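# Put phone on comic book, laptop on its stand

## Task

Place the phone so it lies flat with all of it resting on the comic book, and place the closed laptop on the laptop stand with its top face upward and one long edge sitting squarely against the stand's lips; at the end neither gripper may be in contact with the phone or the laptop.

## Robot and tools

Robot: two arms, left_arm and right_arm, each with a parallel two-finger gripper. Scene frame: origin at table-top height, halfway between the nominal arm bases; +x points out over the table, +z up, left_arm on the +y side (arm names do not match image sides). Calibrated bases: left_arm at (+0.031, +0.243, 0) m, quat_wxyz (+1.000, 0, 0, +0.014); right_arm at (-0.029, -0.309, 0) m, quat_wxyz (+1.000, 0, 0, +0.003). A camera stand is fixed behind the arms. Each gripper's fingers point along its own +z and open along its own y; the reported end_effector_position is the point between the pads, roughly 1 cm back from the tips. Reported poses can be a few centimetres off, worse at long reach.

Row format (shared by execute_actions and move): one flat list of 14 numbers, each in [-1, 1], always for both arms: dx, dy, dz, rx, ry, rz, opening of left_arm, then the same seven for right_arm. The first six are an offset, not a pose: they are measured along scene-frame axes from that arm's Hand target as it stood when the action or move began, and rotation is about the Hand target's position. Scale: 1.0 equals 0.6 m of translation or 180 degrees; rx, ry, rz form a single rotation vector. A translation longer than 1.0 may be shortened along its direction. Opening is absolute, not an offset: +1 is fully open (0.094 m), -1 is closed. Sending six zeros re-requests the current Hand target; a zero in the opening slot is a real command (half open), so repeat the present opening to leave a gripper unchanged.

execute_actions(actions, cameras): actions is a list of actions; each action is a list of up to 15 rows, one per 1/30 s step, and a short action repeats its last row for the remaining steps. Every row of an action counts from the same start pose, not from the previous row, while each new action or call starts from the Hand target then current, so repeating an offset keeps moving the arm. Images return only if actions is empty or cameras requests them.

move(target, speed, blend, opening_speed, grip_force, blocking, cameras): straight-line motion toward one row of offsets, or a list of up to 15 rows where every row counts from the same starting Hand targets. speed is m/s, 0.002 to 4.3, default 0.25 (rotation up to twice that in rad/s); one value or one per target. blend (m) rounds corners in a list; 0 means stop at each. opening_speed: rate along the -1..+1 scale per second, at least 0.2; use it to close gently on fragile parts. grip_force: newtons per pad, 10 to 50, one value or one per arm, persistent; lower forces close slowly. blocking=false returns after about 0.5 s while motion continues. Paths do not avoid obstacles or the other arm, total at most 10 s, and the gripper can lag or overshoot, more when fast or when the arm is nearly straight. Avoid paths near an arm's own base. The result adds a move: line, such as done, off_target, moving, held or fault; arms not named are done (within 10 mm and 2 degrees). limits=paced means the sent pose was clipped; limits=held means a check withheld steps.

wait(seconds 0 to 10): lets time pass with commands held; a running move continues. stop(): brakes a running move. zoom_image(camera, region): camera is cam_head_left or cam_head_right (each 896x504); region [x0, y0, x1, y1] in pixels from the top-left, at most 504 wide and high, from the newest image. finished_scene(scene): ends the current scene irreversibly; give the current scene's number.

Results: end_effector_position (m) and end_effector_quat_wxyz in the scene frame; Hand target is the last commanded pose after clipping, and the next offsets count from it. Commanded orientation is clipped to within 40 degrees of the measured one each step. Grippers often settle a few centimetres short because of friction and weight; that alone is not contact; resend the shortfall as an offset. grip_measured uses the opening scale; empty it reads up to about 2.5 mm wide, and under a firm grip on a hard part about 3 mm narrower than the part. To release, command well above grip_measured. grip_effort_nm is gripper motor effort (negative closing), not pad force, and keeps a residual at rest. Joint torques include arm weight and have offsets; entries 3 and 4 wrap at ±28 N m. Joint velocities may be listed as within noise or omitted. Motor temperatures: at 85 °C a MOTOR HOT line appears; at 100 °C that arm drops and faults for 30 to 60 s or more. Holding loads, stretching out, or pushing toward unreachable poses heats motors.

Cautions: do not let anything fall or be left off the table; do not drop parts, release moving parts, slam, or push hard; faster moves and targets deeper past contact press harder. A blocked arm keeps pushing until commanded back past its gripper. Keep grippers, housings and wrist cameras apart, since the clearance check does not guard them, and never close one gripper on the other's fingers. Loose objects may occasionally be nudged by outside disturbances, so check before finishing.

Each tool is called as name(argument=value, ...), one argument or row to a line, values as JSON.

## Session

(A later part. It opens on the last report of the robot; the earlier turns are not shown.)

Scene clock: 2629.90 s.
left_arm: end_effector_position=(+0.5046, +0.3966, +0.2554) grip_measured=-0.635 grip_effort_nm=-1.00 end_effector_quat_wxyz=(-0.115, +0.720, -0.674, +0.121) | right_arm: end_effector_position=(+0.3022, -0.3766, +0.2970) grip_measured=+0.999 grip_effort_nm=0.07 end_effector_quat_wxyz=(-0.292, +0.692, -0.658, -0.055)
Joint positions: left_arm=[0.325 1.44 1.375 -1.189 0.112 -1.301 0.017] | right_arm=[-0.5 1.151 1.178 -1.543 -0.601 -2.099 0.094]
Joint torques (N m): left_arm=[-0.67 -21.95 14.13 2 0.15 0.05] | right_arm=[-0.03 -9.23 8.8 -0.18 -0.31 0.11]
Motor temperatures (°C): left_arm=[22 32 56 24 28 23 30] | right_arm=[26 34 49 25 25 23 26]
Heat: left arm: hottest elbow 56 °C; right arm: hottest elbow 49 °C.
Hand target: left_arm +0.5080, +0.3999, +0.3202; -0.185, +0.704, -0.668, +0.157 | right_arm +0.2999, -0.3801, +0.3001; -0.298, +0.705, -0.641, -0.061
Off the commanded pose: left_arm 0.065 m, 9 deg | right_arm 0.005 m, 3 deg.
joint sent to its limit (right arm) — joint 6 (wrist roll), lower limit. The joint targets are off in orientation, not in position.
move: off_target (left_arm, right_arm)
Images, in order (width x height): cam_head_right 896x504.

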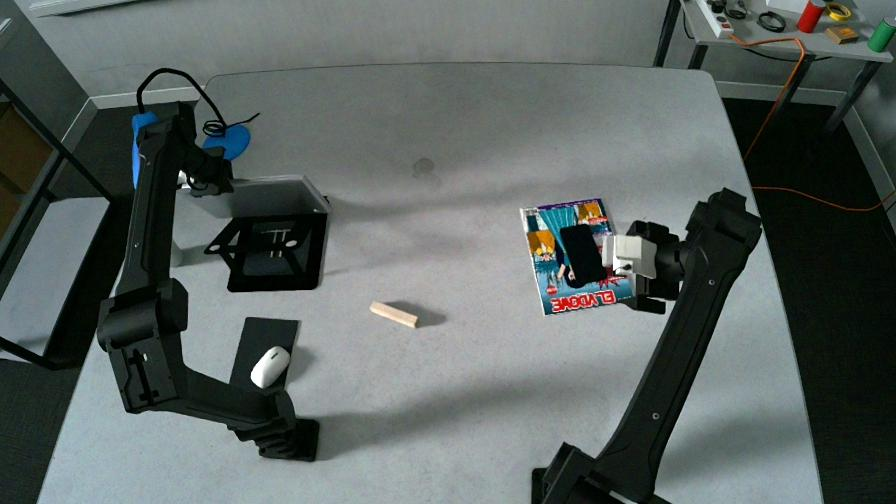

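move(
  target=[-0.08, 0.0, -0.0487, 0, -0.0728, 0, -1.0, 0, 0, 0, 0, 0, 0, 1.0],
  speed=0.08,
  cameras=["cam_head_right"],
)

zoom_image(
  camera="cam_head_right",
  region=[180, 140, 360, 310],
)

Scene clock: 2652.00 s.
left_arm: end_effector_position=(+0.4579, +0.3925, +0.2335) grip_measured=-0.635 grip_effort_nm=-1.01 end_effector_quat_wxyz=(-0.196, +0.705, -0.649, +0.207) | right_arm: end_effector_position=(+0.3022, -0.3766, +0.2970) grip_measured=+0.999 grip_effort_nm=0.07 end_effector_quat_wxyz=(-0.292, +0.692, -0.658, -0.055)
Joint positions: left_arm=[0.393 1.204 1.031 -0.858 0.218 -1.292 0.017] | right_arm=[-0.5 1.151 1.178 -1.543 -0.601 -2.099 0.094]
Joint torques (N m): left_arm=[-0.38 -16.91 14.06 2.14 0.5 0.19] | right_arm=[-0.21 -9.29 8.83 -0.2 -0.31 0.1]
Heat: left arm: hottest elbow 54 °C; right arm: hottest elbow 49 °C.
Hand target: left_arm +0.4600, +0.3999, +0.2910; -0.261, +0.681, -0.642, +0.236 | right_arm +0.2999, -0.3801, +0.3001; -0.298, +0.705, -0.641, -0.061
Off the commanded pose: left_arm 0.058 m, 9 deg | right_arm 0.005 m, 3 deg.
joint sent to its limit (right arm) — joint 6 (wrist roll), lower limit. The joint targets are off in orientation, not in position.
move: off_target (left_arm, right_arm)
Images, in order (width x height): cam_head_right 896x504.

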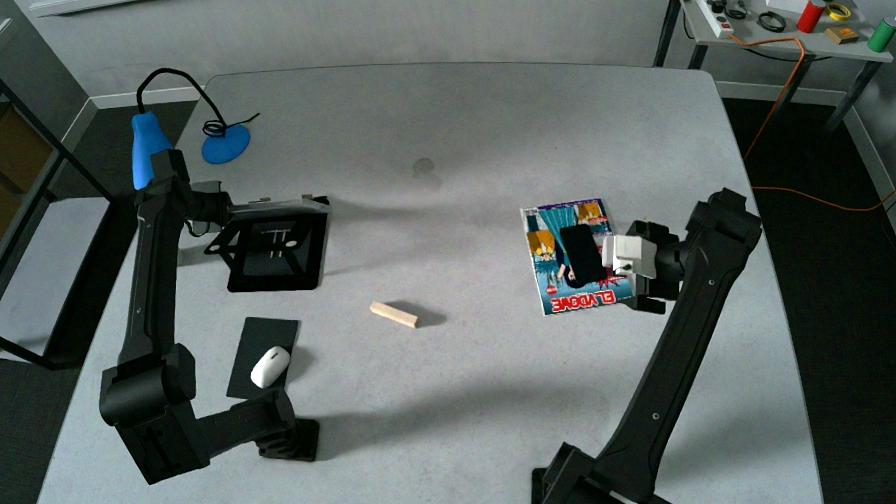

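Scaled by 2.800.

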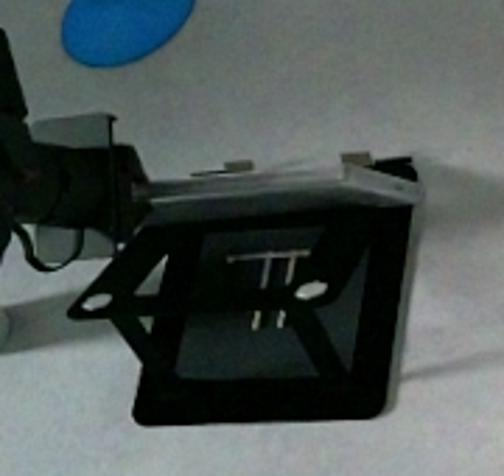

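move(
  target=[-0.1058, 0.0067, -0.0307, 0, -0.08, 0, -1.0, 0, 0, 0, 0, 0, 0, 1.0],
  speed=0.08,
  cameras=["cam_head_right"],
)

zoom_image(
  camera="cam_head_right",
  region=[180, 140, 360, 310],
)

Scene clock: 2686.30 s.
left_arm: end_effector_position=(+0.3908, +0.3934, +0.2200) grip_measured=-0.635 grip_effort_nm=-1.00 end_effector_quat_wxyz=(-0.277, +0.668, -0.625, +0.295) | right_arm: end_effector_position=(+0.3022, -0.3766, +0.2970) grip_measured=+0.999 grip_effort_nm=0.07 end_effector_quat_wxyz=(-0.292, +0.692, -0.658, -0.055)
Joint positions: left_arm=[0.55 0.94 0.716 -0.602 0.416 -1.223 0.017] | right_arm=[-0.5 1.151 1.178 -1.543 -0.601 -2.099 0.094]
Joint torques (N m): left_arm=[0.03 -11.69 14.43 3.23 0.88 -0.12] | right_arm=[-0.15 -9.23 8.8 -0.24 -0.31 0.11]
Motor temperatures (°C): left_arm=[22 30 50 24 28 23 30] | right_arm=[26 34 49 25 24 23 26]
Heat: left arm: hottest elbow 50 °C; right arm: hottest elbow 49 °C.
Hand target: left_arm +0.3965, +0.4039, +0.2725; -0.339, +0.646, -0.604, +0.320 | right_arm +0.2999, -0.3801, +0.3001; -0.298, +0.705, -0.641, -0.061
Off the commanded pose: left_arm 0.054 m, 8 deg | right_arm 0.005 m, 3 deg.
joint sent to its limit (right arm) — joint 6 (wrist roll), lower limit. The joint targets are off in orientation, not in position.
move: off_target (left_arm, right_arm)
Images, in order (width x height): cam_head_right 896x504.

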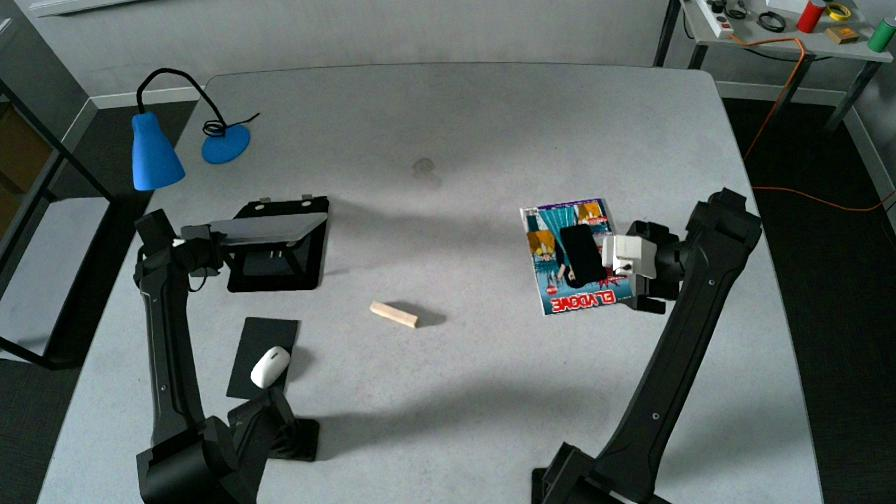

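Scaled by 2.800.

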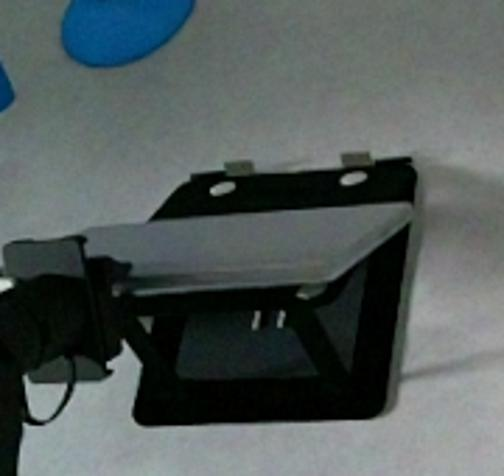

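move(
  target=[-0.0338, 0.0, -0.0472, 0.013, -0.0478, 0, -1.0, 0, 0, 0, 0, 0, 0, 1.0],
  speed=0.08,
  cameras=["cam_head_right"],
)

zoom_image(
  camera="cam_head_right",
  region=[180, 140, 360, 310],
)

Scene clock: 2705.13 s.
left_arm: end_effector_position=(+0.3696, +0.3914, +0.1966) grip_measured=-0.635 grip_effort_nm=-1.01 end_effector_quat_wxyz=(-0.336, +0.639, -0.602, +0.339) | right_arm: end_effector_position=(+0.3022, -0.3766, +0.2970) grip_measured=+0.999 grip_effort_nm=0.07 end_effector_quat_wxyz=(-0.292, +0.692, -0.658, -0.055)
Joint positions: left_arm=[0.618 0.845 0.521 -0.348 0.51 -1.234 0.017] | right_arm=[-0.5 1.151 1.178 -1.543 -0.601 -2.099 0.094]
Joint torques (N m): left_arm=[0.32 -9.93 14.17 3.58 0.56 -0.15] | right_arm=[-0.15 -9.17 8.83 -0.18 -0.31 0.1]
Heat: left arm: hottest elbow 49 °C; right arm: hottest elbow 49 °C.
Hand target: left_arm +0.3762, +0.4040, +0.2443; -0.397, +0.613, -0.583, +0.355 | right_arm +0.2999, -0.3801, +0.3001; -0.298, +0.705, -0.641, -0.061
Off the commanded pose: left_arm 0.050 m, 8 deg | right_arm 0.005 m, 3 deg.
joint sent to its limit (right arm) — joint 6 (wrist roll), lower limit. The joint targets are off in orientation, not in position.
move: off_target (left_arm, right_arm)
Images, in order (width x height): cam_head_right 896x504.

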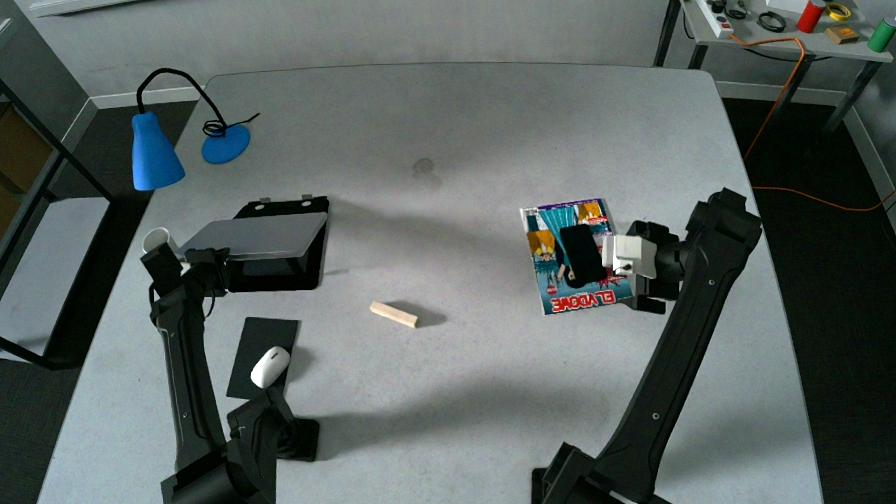

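Scaled by 2.800.

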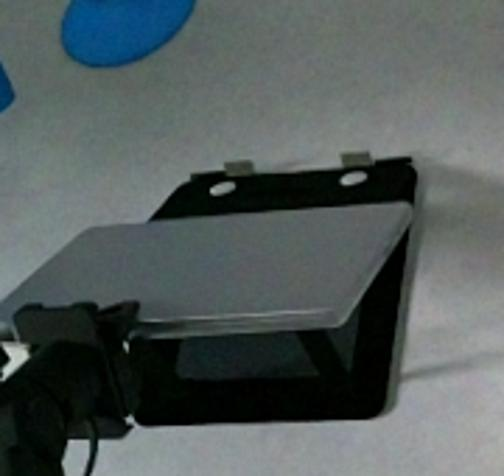

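move(
  target=[-0.0125, 0.0, -0.0267, 0.005, -0.0267, 0, -1.0, 0, 0, 0, 0, 0, 0, 1.0],
  speed=0.06,
  cameras=["cam_head_right", "cam_head_left"],
)

zoom_image(
  camera="cam_head_right",
  region=[180, 140, 360, 310],
)

zoom_image(
  camera="cam_head_left",
  region=[150, 140, 350, 320],
)

Scene clock: 2715.93 s.
left_arm: end_effector_position=(+0.3626, +0.3901, +0.1840) grip_measured=-0.635 grip_effort_nm=-1.00 end_effector_quat_wxyz=(-0.367, +0.623, -0.587, +0.364) | right_arm: end_effector_position=(+0.3022, -0.3766, +0.2970) grip_measured=+0.999 grip_effort_nm=0.07 end_effector_quat_wxyz=(-0.292, +0.692, -0.658, -0.055)
Joint positions: left_arm=[0.648 0.823 0.423 -0.181 0.559 -1.26 0.017] | right_arm=[-0.5 1.151 1.178 -1.543 -0.601 -2.099 0.094]
Joint torques (N m): left_arm=[0.38 -7.36 13.45 4.01 0.52 -0.14] | right_arm=[-0.09 -9.23 8.8 -0.21 -0.3 0.11]
Heat: left arm: hottest elbow 49 °C; right arm: hottest elbow 49 °C.
Hand target: left_arm +0.3687, +0.4038, +0.2281; -0.425, +0.595, -0.569, +0.376 | right_arm +0.2999, -0.3801, +0.3001; -0.298, +0.705, -0.641, -0.061
Off the commanded pose: left_arm 0.047 m, 8 deg | right_arm 0.005 m, 3 deg.
joint sent to its limit (right arm) — joint 6 (wrist roll), lower limit. The joint targets are off in orientation, not in position.
move: off_target (left_arm, right_arm)

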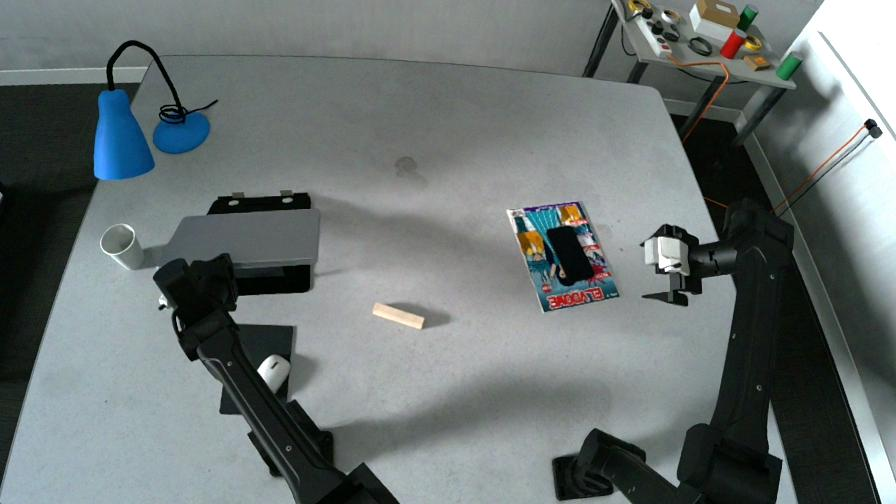

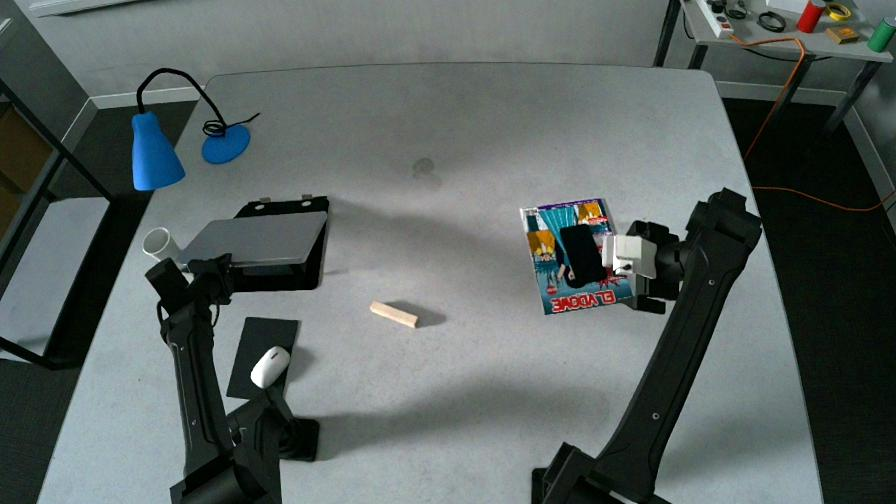

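Scaled by 2.800.

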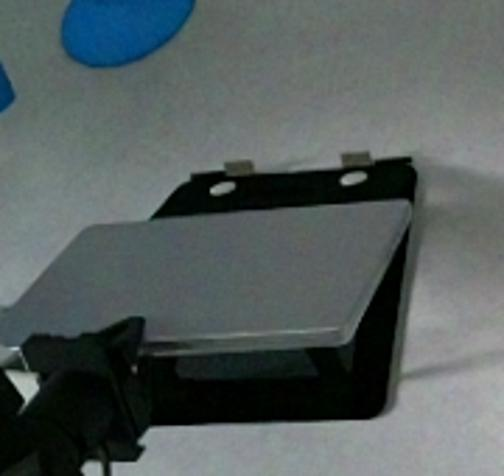

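Scaled by 2.520.

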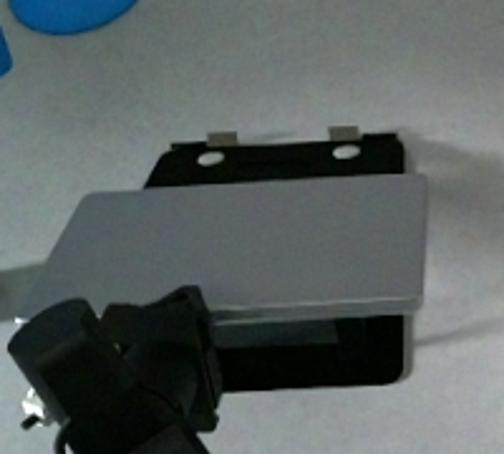

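move(
  target=[0.0, -0.0333, -0.0333, 0.006, 0.0, 0, -1.0, 0, 0, 0, 0, 0, 0, 1.0],
  speed=0.06,
  cameras=["cam_head_right", "cam_head_left"],
)

zoom_image(
  camera="cam_head_right",
  region=[180, 140, 360, 310],
)

zoom_image(
  camera="cam_head_left",
  region=[150, 140, 350, 320],
)

Scene clock: 2730.37 s.
left_arm: end_effector_position=(+0.3616, +0.3852, +0.1802) grip_measured=-0.635 grip_effort_nm=-1.01 end_effector_quat_wxyz=(-0.393, +0.621, -0.575, +0.359) | right_arm: end_effector_position=(+0.3022, -0.3766, +0.2970) grip_measured=+0.999 grip_effort_nm=0.07 end_effector_quat_wxyz=(-0.292, +0.692, -0.658, -0.055)
Joint positions: left_arm=[0.611 0.792 0.372 -0.095 0.497 -1.301 0.017] | right_arm=[-0.5 1.151 1.178 -1.543 -0.601 -2.099 0.094]
Joint torques (N m): left_arm=[-2.73 -6.89 11.69 3.73 0.19 0.04] | right_arm=[-0.15 -9.29 8.81 -0.21 -0.31 0.11]
Heat: left arm: hottest elbow 49 °C; right arm: hottest elbow 49 °C.
Hand target: left_arm +0.3687, +0.3838, +0.2082; -0.431, +0.591, -0.573, +0.370 | right_arm +0.2999, -0.3801, +0.3001; -0.298, +0.705, -0.641, -0.061
Off the commanded pose: left_arm 0.029 m, 6 deg | right_arm 0.005 m, 3 deg.
joint sent to its limit (right arm) — joint 6 (wrist roll), lower limit. The joint targets are off in orientation, not in position.
move: off_target (left_arm, right_arm)

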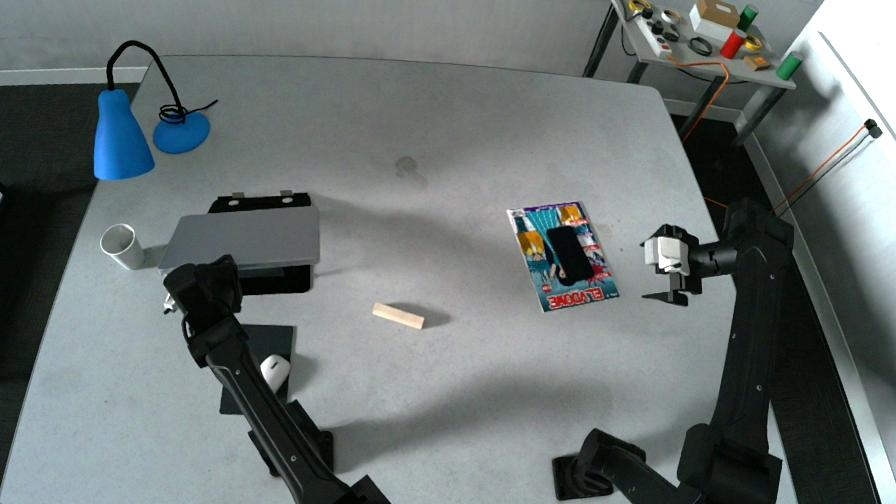

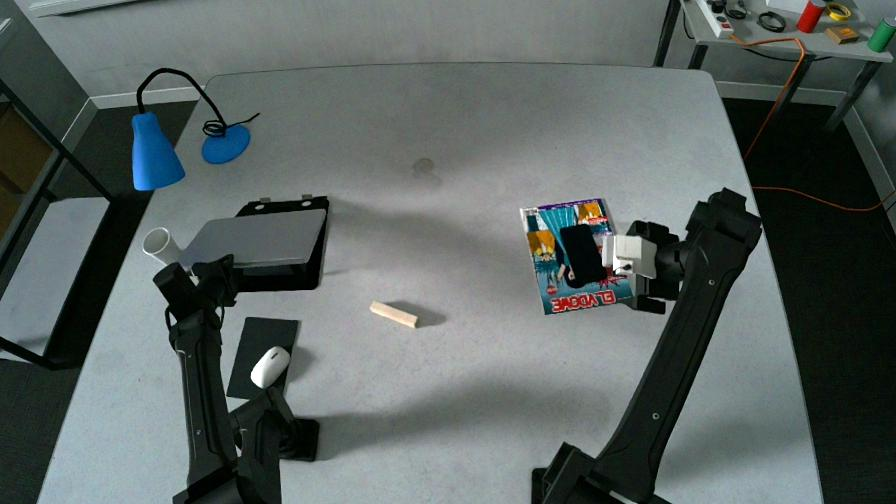

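Scaled by 2.800.

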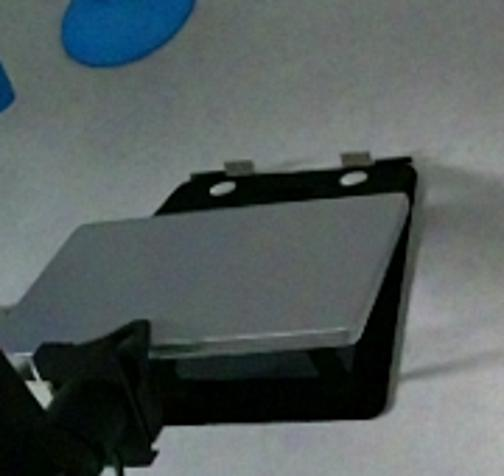

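Scaled by 2.520.

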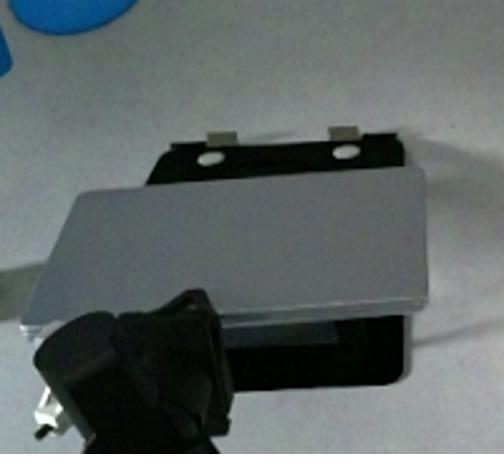

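move(
  target=[0.0, 0.0, -0.0367, 0.0, 0.011, -0.008, -1.0, 0, 0, 0, 0, 0, 0, 1.0],
  speed=0.06,
  cameras=["cam_head_right", "cam_head_left"],
)

zoom_image(
  camera="cam_head_right",
  region=[180, 140, 360, 310],
)

zoom_image(
  camera="cam_head_left",
  region=[150, 140, 350, 320],
)

Scene clock: 2744.60 s.
left_arm: end_effector_position=(+0.3641, +0.3849, +0.1775) grip_measured=-0.635 grip_effort_nm=-1.01 end_effector_quat_wxyz=(-0.395, +0.615, -0.577, +0.364) | right_arm: end_effector_position=(+0.3022, -0.3766, +0.2970) grip_measured=+0.999 grip_effort_nm=0.07 end_effector_quat_wxyz=(-0.292, +0.692, -0.658, -0.055)
Joint positions: left_arm=[0.611 0.809 0.364 -0.06 0.508 -1.299 0.017] | right_arm=[-0.5 1.151 1.178 -1.543 -0.601 -2.099 0.094]
Joint torques (N m): left_arm=[-2.02 -4.01 10.96 3.28 0.41 0.34] | right_arm=[-0.15 -9.23 8.84 -0.21 -0.31 0.11]
Heat: left arm: hottest elbow 48 °C; right arm: hottest elbow 49 °C.
Hand target: left_arm +0.3688, +0.3839, +0.1864; -0.416, +0.590, -0.587, +0.366 | right_arm +0.2999, -0.3801, +0.3001; -0.298, +0.705, -0.641, -0.061
Off the commanded pose: left_arm 0.010 m, 4 deg | right_arm 0.005 m, 3 deg.
joint sent to its limit (right arm) — joint 6 (wrist roll), lower limit. The joint targets are off in orientation, not in position.
move: off_target (left_arm, right_arm)

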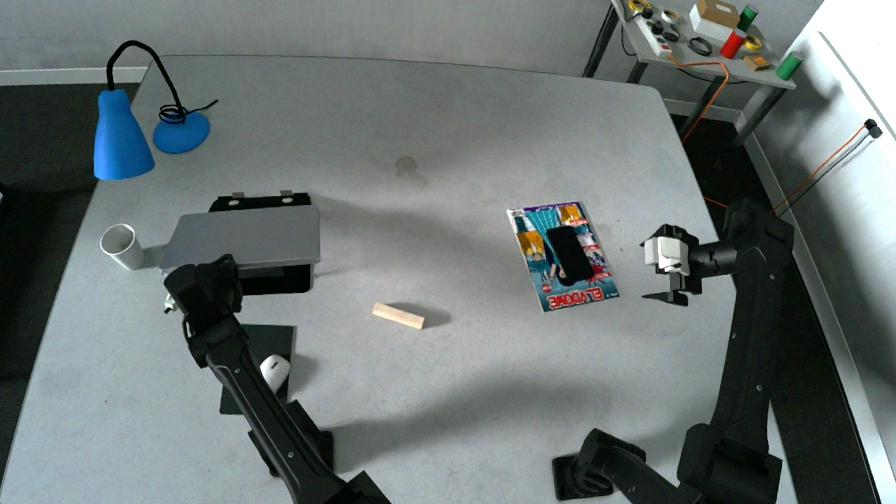

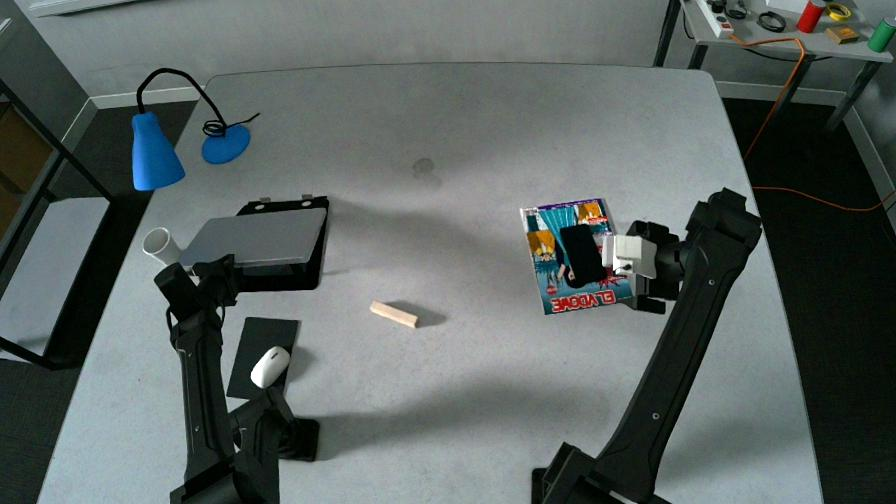

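Scaled by 2.800.

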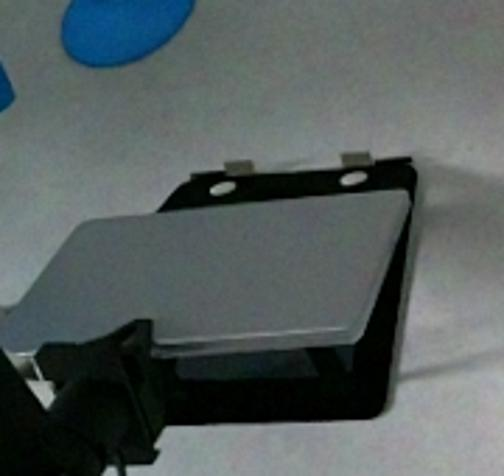

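Scaled by 2.520.

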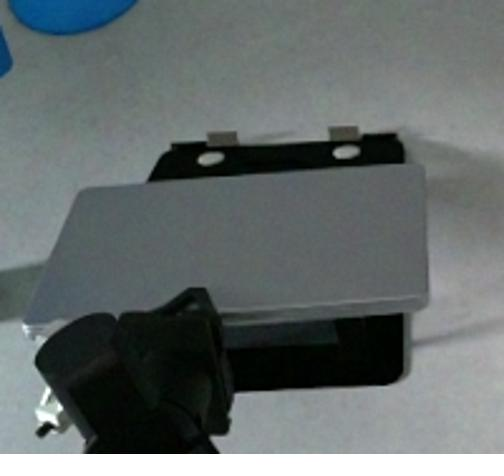

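move(
  target=[0.0, 0.0, 0.0, 0.0, 0.0278, 0.0, -1.0, 0, 0, 0, 0, 0, 0, 1.0],
  speed=0.06,
  cameras=["cam_head_right"],
)

zoom_image(
  camera="cam_head_right",
  region=[180, 140, 360, 310],
)

Scene clock: 2757.73 s.
left_arm: end_effector_position=(+0.3632, +0.3843, +0.1756) grip_measured=-0.635 grip_effort_nm=-1.01 end_effector_quat_wxyz=(-0.383, +0.623, -0.585, +0.350) | right_arm: end_effector_position=(+0.3022, -0.3766, +0.2970) grip_measured=+0.999 grip_effort_nm=0.07 end_effector_quat_wxyz=(-0.292, +0.692, -0.658, -0.055)
Joint positions: left_arm=[0.602 0.808 0.386 -0.128 0.485 -1.279 0.017] | right_arm=[-0.5 1.151 1.178 -1.543 -0.601 -2.099 0.094]
Joint torques (N m): left_arm=[-3.08 -4.07 13.89 0.57 -0.18 0.62] | right_arm=[-0.15 -9.35 8.81 -0.17 -0.31 0.11]
Heat: left arm: hottest elbow 48 °C; right arm: hottest elbow 49 °C.
Hand target: left_arm +0.3687, +0.3840, +0.1862; -0.390, +0.605, -0.605, +0.339 | right_arm +0.2999, -0.3801, +0.3001; -0.298, +0.705, -0.641, -0.061
Off the commanded pose: left_arm 0.012 m, 3 deg | right_arm 0.005 m, 3 deg.
joint sent to its limit (right arm) — joint 6 (wrist roll), lower limit. The joint targets are off in orientation, not in position.
move: off_target (left_arm, right_arm)
Images, in order (width x height): cam_head_right 896x504.

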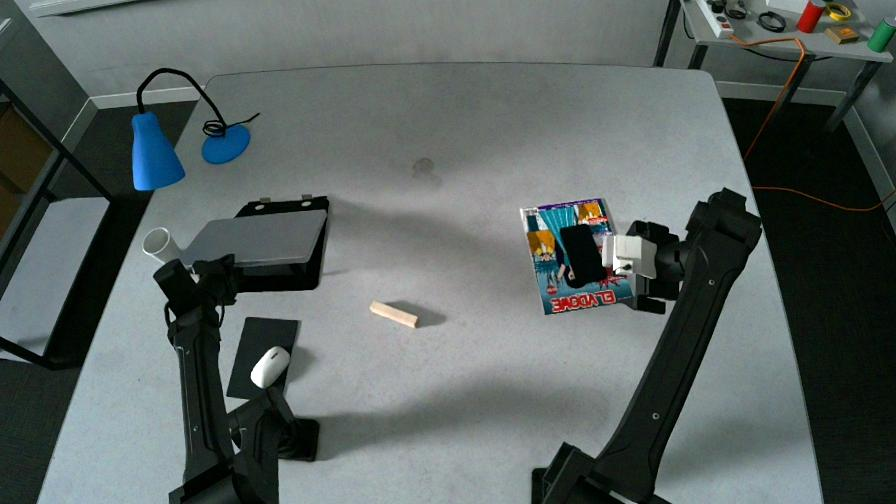

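Scaled by 2.800.

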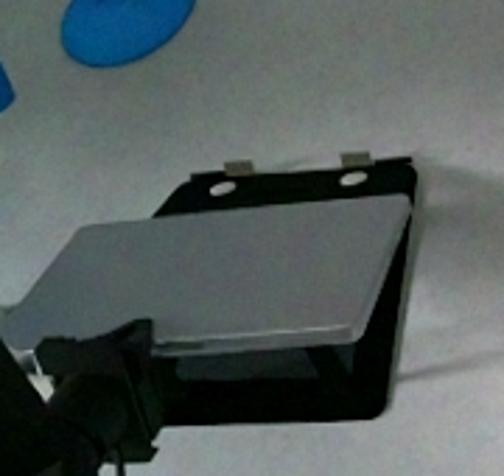

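move(
  target=[0.0, 0.0, -0.0067, 0.0, 0.0, 0.0, -0.35, 0, 0, 0, 0, 0, 0, 1.0],
  speed=0.06,
  opening_speed=0.25,
  cameras=["cam_head_right", "cam_head_left"],
)

zoom_image(
  camera="cam_head_right",
  region=[180, 140, 360, 310],
)

zoom_image(
  camera="cam_head_left",
  region=[150, 140, 350, 320],
)

Scene clock: 2769.47 s.
left_arm: end_effector_position=(+0.3624, +0.3843, +0.1740) grip_measured=-0.353 grip_effort_nm=0.13 end_effector_quat_wxyz=(-0.388, +0.613, -0.599, +0.339) | right_arm: end_effector_position=(+0.3022, -0.3766, +0.2970) grip_measured=+0.999 grip_effort_nm=0.07 end_effector_quat_wxyz=(-0.292, +0.692, -0.658, -0.055)
Joint positions: left_arm=[0.601 0.808 0.386 -0.135 0.481 -1.234 0.03] | right_arm=[-0.5 1.151 1.178 -1.543 -0.601 -2.099 0.094]
Joint torques (N m): left_arm=[-2.32 -4.01 13.38 1.43 0.05 0.11] | right_arm=[-0.09 -9.23 8.8 -0.21 -0.3 0.11]
Heat: left arm: hottest elbow 48 °C; right arm: hottest elbow 49 °C.
Hand target: left_arm +0.3687, +0.3839, +0.1822; -0.390, +0.605, -0.605, +0.339 | right_arm +0.2999, -0.3801, +0.3001; -0.298, +0.705, -0.641, -0.061
Off the commanded pose: left_arm 0.010 m, 1 deg | right_arm 0.005 m, 3 deg.
joint sent to its limit (right arm) — joint 6 (wrist roll), lower limit. The joint targets are off in orientation, not in position.
move: off_target (right_arm)

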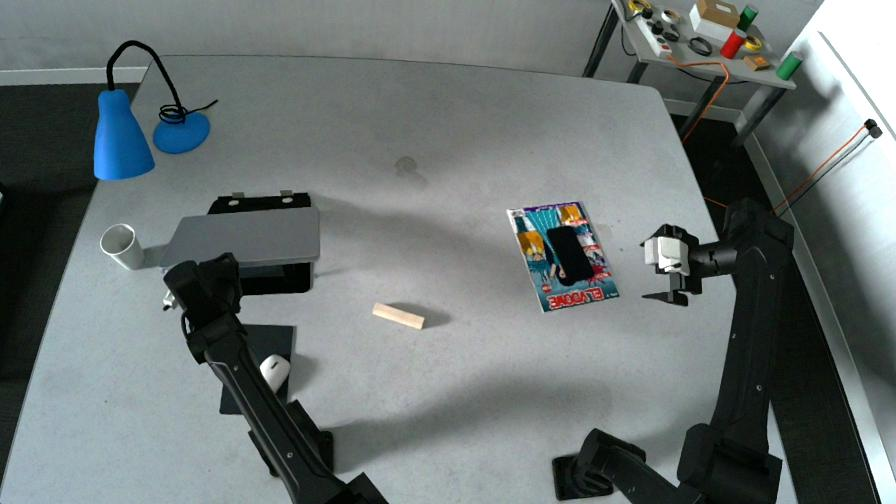

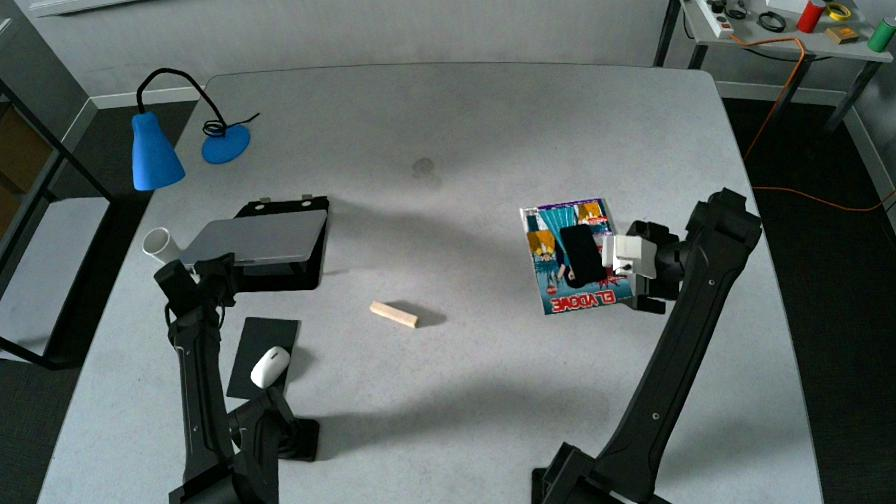

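Scaled by 2.800.

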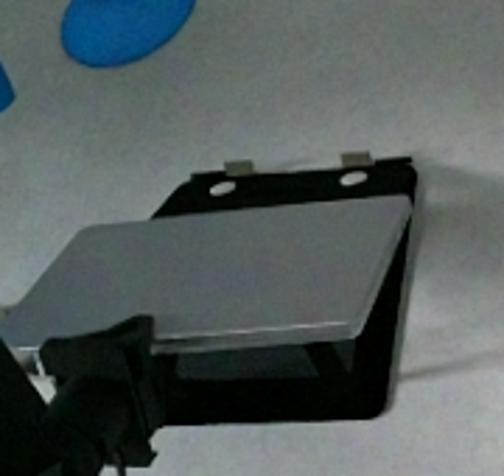

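Scaled by 2.520.

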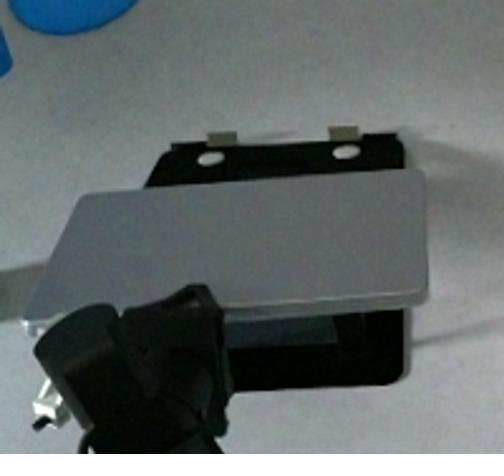

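move(
  target=[
    [0.0, 0.0, 0.0, 0.0, 0.0, 0.0, -0.22, 0, 0, 0, 0, 0, 0, 1.0],
    [-0.095, -0.0067, 0.05, 0.0, 0.0, 0.0, -0.22, 0, 0, 0, 0, 0, 0, 1.0],
  ],
  speed=0.1,
  opening_speed=0.4,
  cameras=["cam_head_right", "cam_head_left"],
)

zoom_image(
  camera="cam_head_right",
  region=[180, 140, 360, 310],
)

zoom_image(
  camera="cam_head_left",
  region=[150, 140, 350, 320],
)

Scene clock: 2790.73 s.
left_arm: end_effector_position=(+0.3099, +0.3721, +0.1913) grip_measured=-0.222 grip_effort_nm=0.12 end_effector_quat_wxyz=(-0.371, +0.613, -0.607, +0.342) | right_arm: end_effector_position=(+0.3022, -0.3766, +0.2970) grip_measured=+0.999 grip_effort_nm=0.07 end_effector_quat_wxyz=(-0.292, +0.692, -0.658, -0.055)
Joint positions: left_arm=[0.739 0.583 0.386 -0.445 0.614 -1.128 0.037] | right_arm=[-0.5 1.151 1.178 -1.543 -0.601 -2.099 0.094]
Joint torques (N m): left_arm=[-0.21 -2.78 15.08 1.24 0.27 0.17] | right_arm=[-0.15 -9.23 8.81 -0.2 -0.3 0.11]
Heat: left arm: hottest elbow 48 °C; right arm: hottest elbow 49 °C.
Hand target: left_arm +0.3117, +0.3798, +0.2121; -0.390, +0.605, -0.605, +0.339 | right_arm +0.2999, -0.3801, +0.3001; -0.298, +0.705, -0.641, -0.061
Off the commanded pose: left_arm 0.022 m, 2 deg | right_arm 0.005 m, 3 deg.
joint sent to its limit (right arm) — joint 6 (wrist roll), lower limit. The joint targets are off in orientation, not in position.
move: off_target (left_arm, right_arm)

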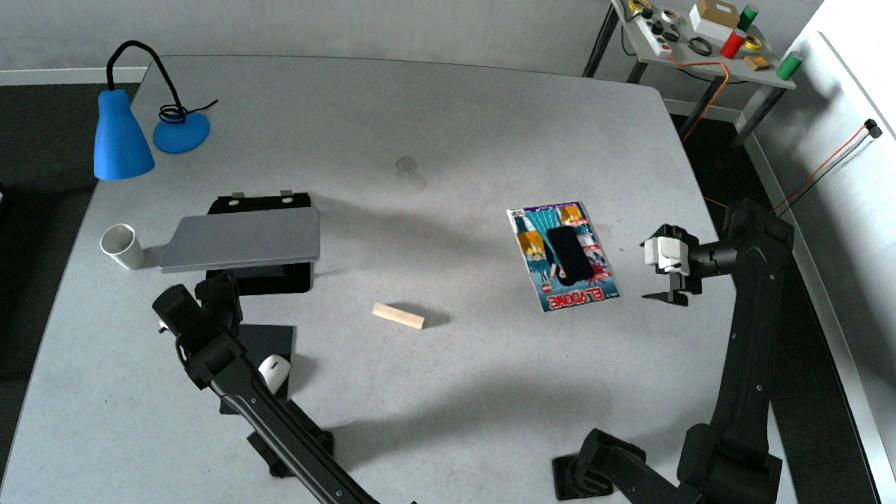

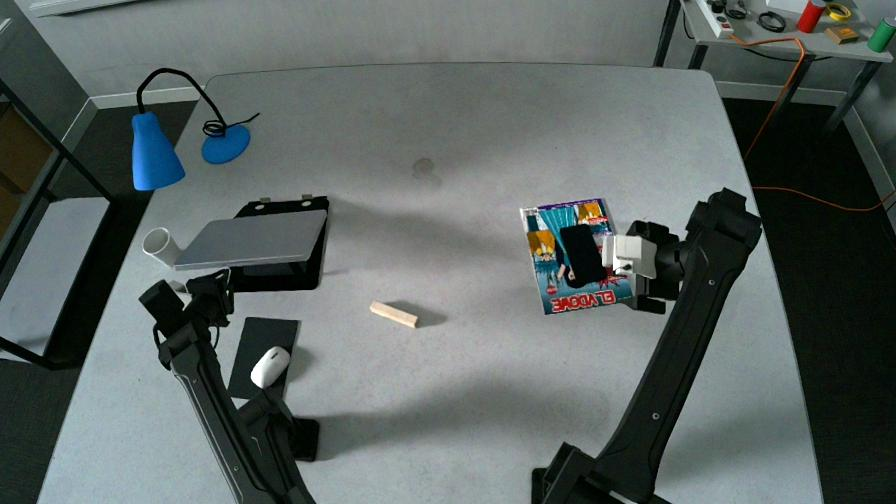

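Scaled by 2.800.

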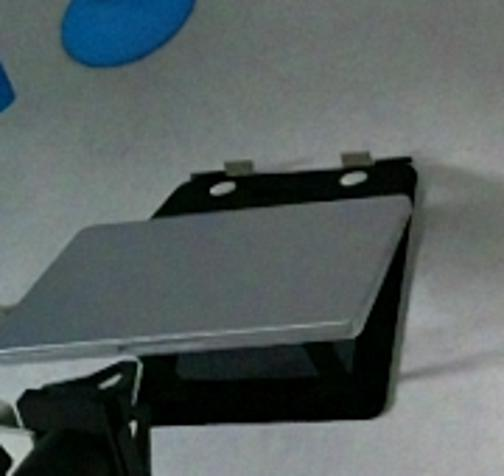

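Scaled by 2.520.

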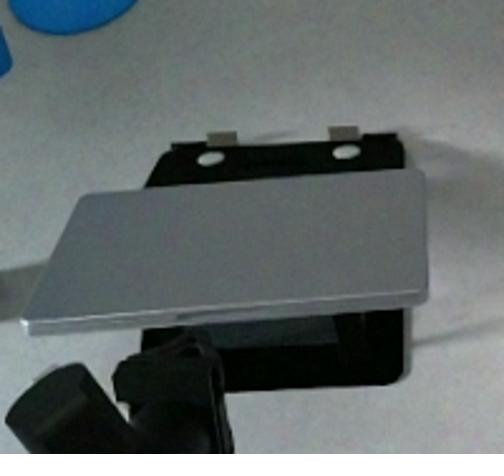

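move(
  target=[
    [0.0, 0.0, 0.0, 0.0, 0.0, 0.0, -1.0, 0, 0, 0, 0, 0, 0, 1.0],
    [0.0, -0.0333, 0.0165, 0.0, 0.1244, 0.0, -1.0, 0, 0, 0, 0, 0, 0, 1.0],
  ],
  speed=0.15,
  cameras=["cam_head_right", "cam_head_left"],
)

zoom_image(
  camera="cam_head_right",
  region=[160, 140, 360, 310],
)

zoom_image(
  camera="cam_head_left",
  region=[150, 140, 350, 320],
)

Scene clock: 2822.43 s.
left_arm: end_effector_position=(+0.2954, +0.3543, +0.1855) grip_measured=-0.981 grip_effort_nm=-1.00 end_effector_quat_wxyz=(-0.240, +0.674, -0.667, +0.210) | right_arm: end_effector_position=(+0.3022, -0.3766, +0.2970) grip_measured=+0.999 grip_effort_nm=0.07 end_effector_quat_wxyz=(-0.292, +0.692, -0.658, -0.055)
Joint positions: left_arm=[0.55 0.678 0.586 -0.894 0.297 -1.092 0.001] | right_arm=[-0.5 1.151 1.178 -1.543 -0.601 -2.099 0.094]
Joint torques (N m): left_arm=[-2.26 -2.49 18.77 0.88 0 0.03] | right_arm=[-0.15 -9.23 8.83 -0.2 -0.31 0.11]
Heat: left arm: hottest elbow 49 °C; right arm: hottest elbow 49 °C.
Hand target: left_arm +0.3117, +0.3599, +0.2221; -0.265, +0.660, -0.669, +0.215 | right_arm +0.2999, -0.3801, +0.3001; -0.298, +0.705, -0.641, -0.061
Off the commanded pose: left_arm 0.040 m, 3 deg | right_arm 0.005 m, 3 deg.
joint sent to its limit (right arm) — joint 6 (wrist roll), lower limit. The joint targets are off in orientation, not in position.
move: off_target (left_arm, right_arm)

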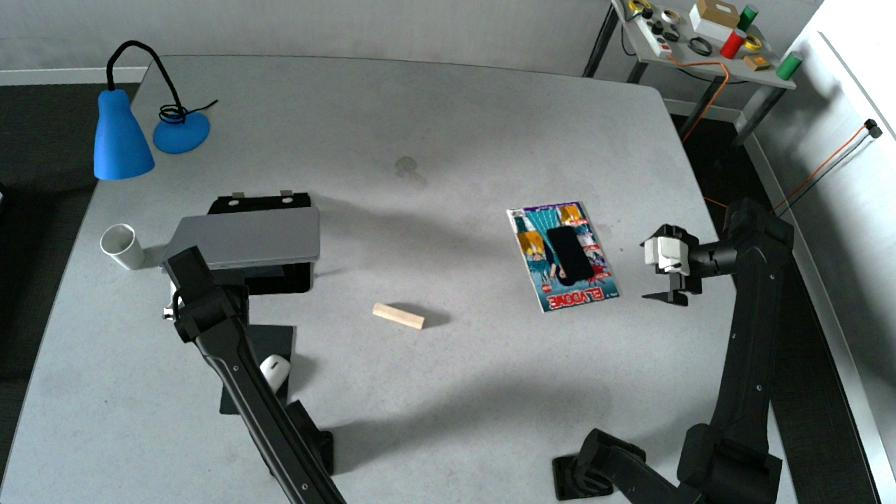

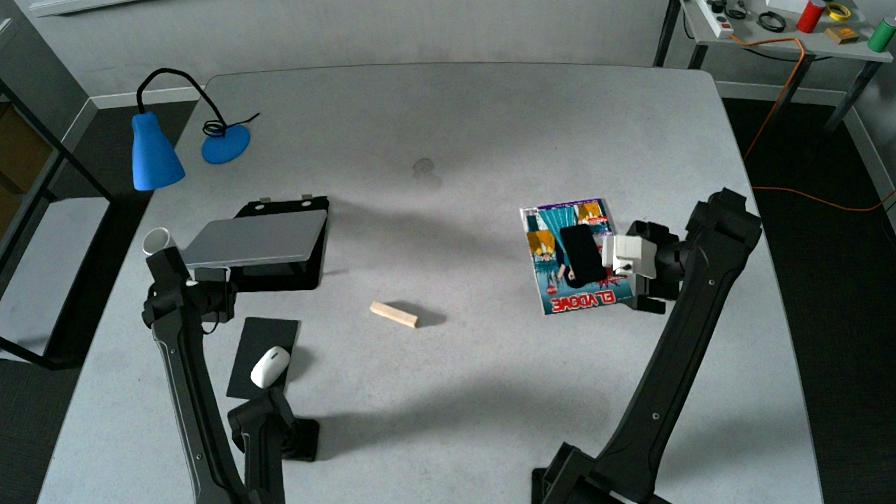

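Scaled by 2.520.

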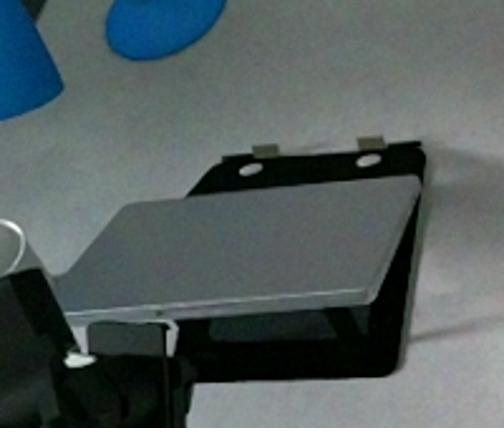

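Scaled by 2.520.

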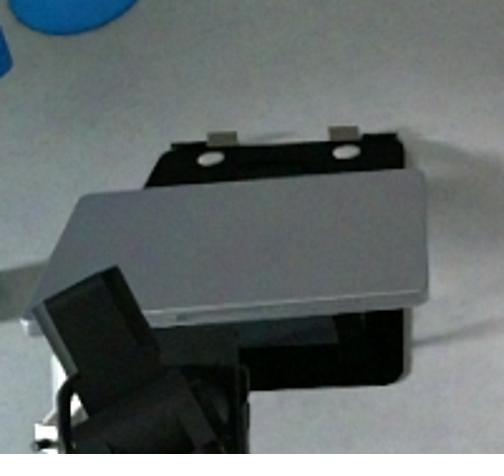

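move(
  target=[0.008, -0.004, 0.045, 0.0, -0.014, 0.0, -1.0, 0, 0, 0, 0, 0, 0, 1.0],
  speed=0.1,
  cameras=["cam_head_right"],
)

zoom_image(
  camera="cam_head_right",
  region=[180, 190, 300, 310],
)

Scene clock: 2828.10 s.
left_arm: end_effector_position=(+0.3026, +0.3547, +0.2079) grip_measured=-0.981 grip_effort_nm=-1.00 end_effector_quat_wxyz=(-0.250, +0.669, -0.665, +0.219) | right_arm: end_effector_position=(+0.3022, -0.3766, +0.2970) grip_measured=+0.999 grip_effort_nm=0.07 end_effector_quat_wxyz=(-0.292, +0.692, -0.658, -0.055)
Joint positions: left_arm=[0.543 0.678 0.634 -0.913 0.306 -1.103 0.001] | right_arm=[-0.5 1.151 1.178 -1.543 -0.601 -2.099 0.094]
Joint torques (N m): left_arm=[-3.14 -3.49 18.59 1.13 0.18 -0.06] | right_arm=[-0.15 -9.29 8.83 -0.2 -0.31 0.11]
Heat: left arm: hottest elbow 50 °C; right arm: hottest elbow 49 °C.
Hand target: left_arm +0.3165, +0.3575, +0.2489; -0.280, +0.655, -0.663, +0.230 | right_arm +0.2999, -0.3801, +0.3001; -0.298, +0.705, -0.641, -0.061
Off the commanded pose: left_arm 0.044 m, 4 deg | right_arm 0.005 m, 3 deg.
joint sent to its limit (right arm) — joint 6 (wrist roll), lower limit. The joint targets are off in orientation, not in position.
move: off_target (left_arm, right_arm)
Images, in order (width x height): cam_head_right 896x504.

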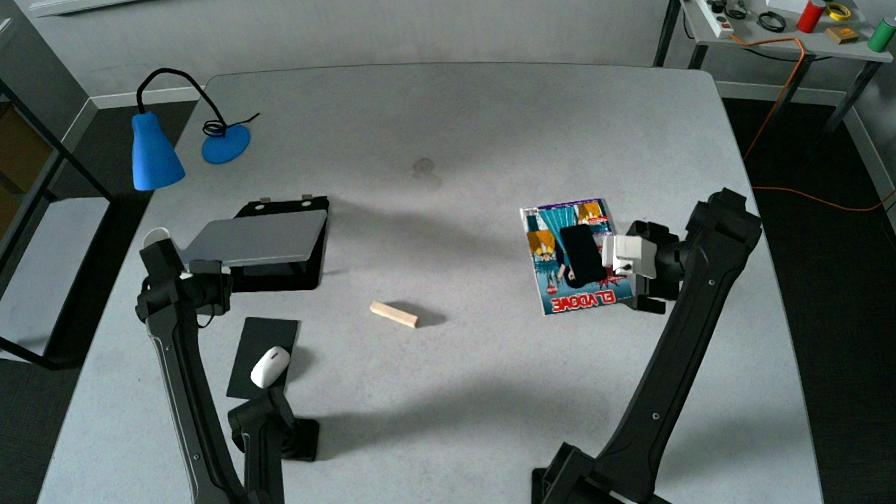

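Scaled by 4.200.

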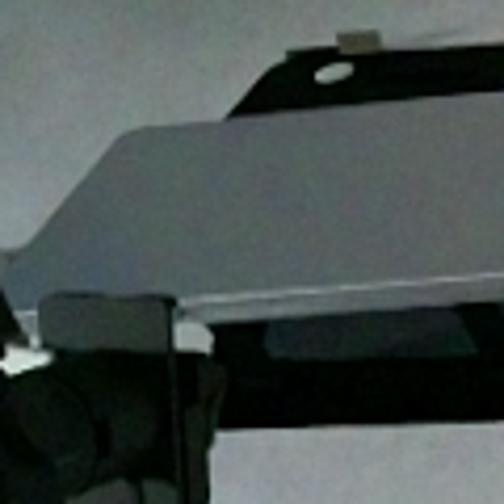

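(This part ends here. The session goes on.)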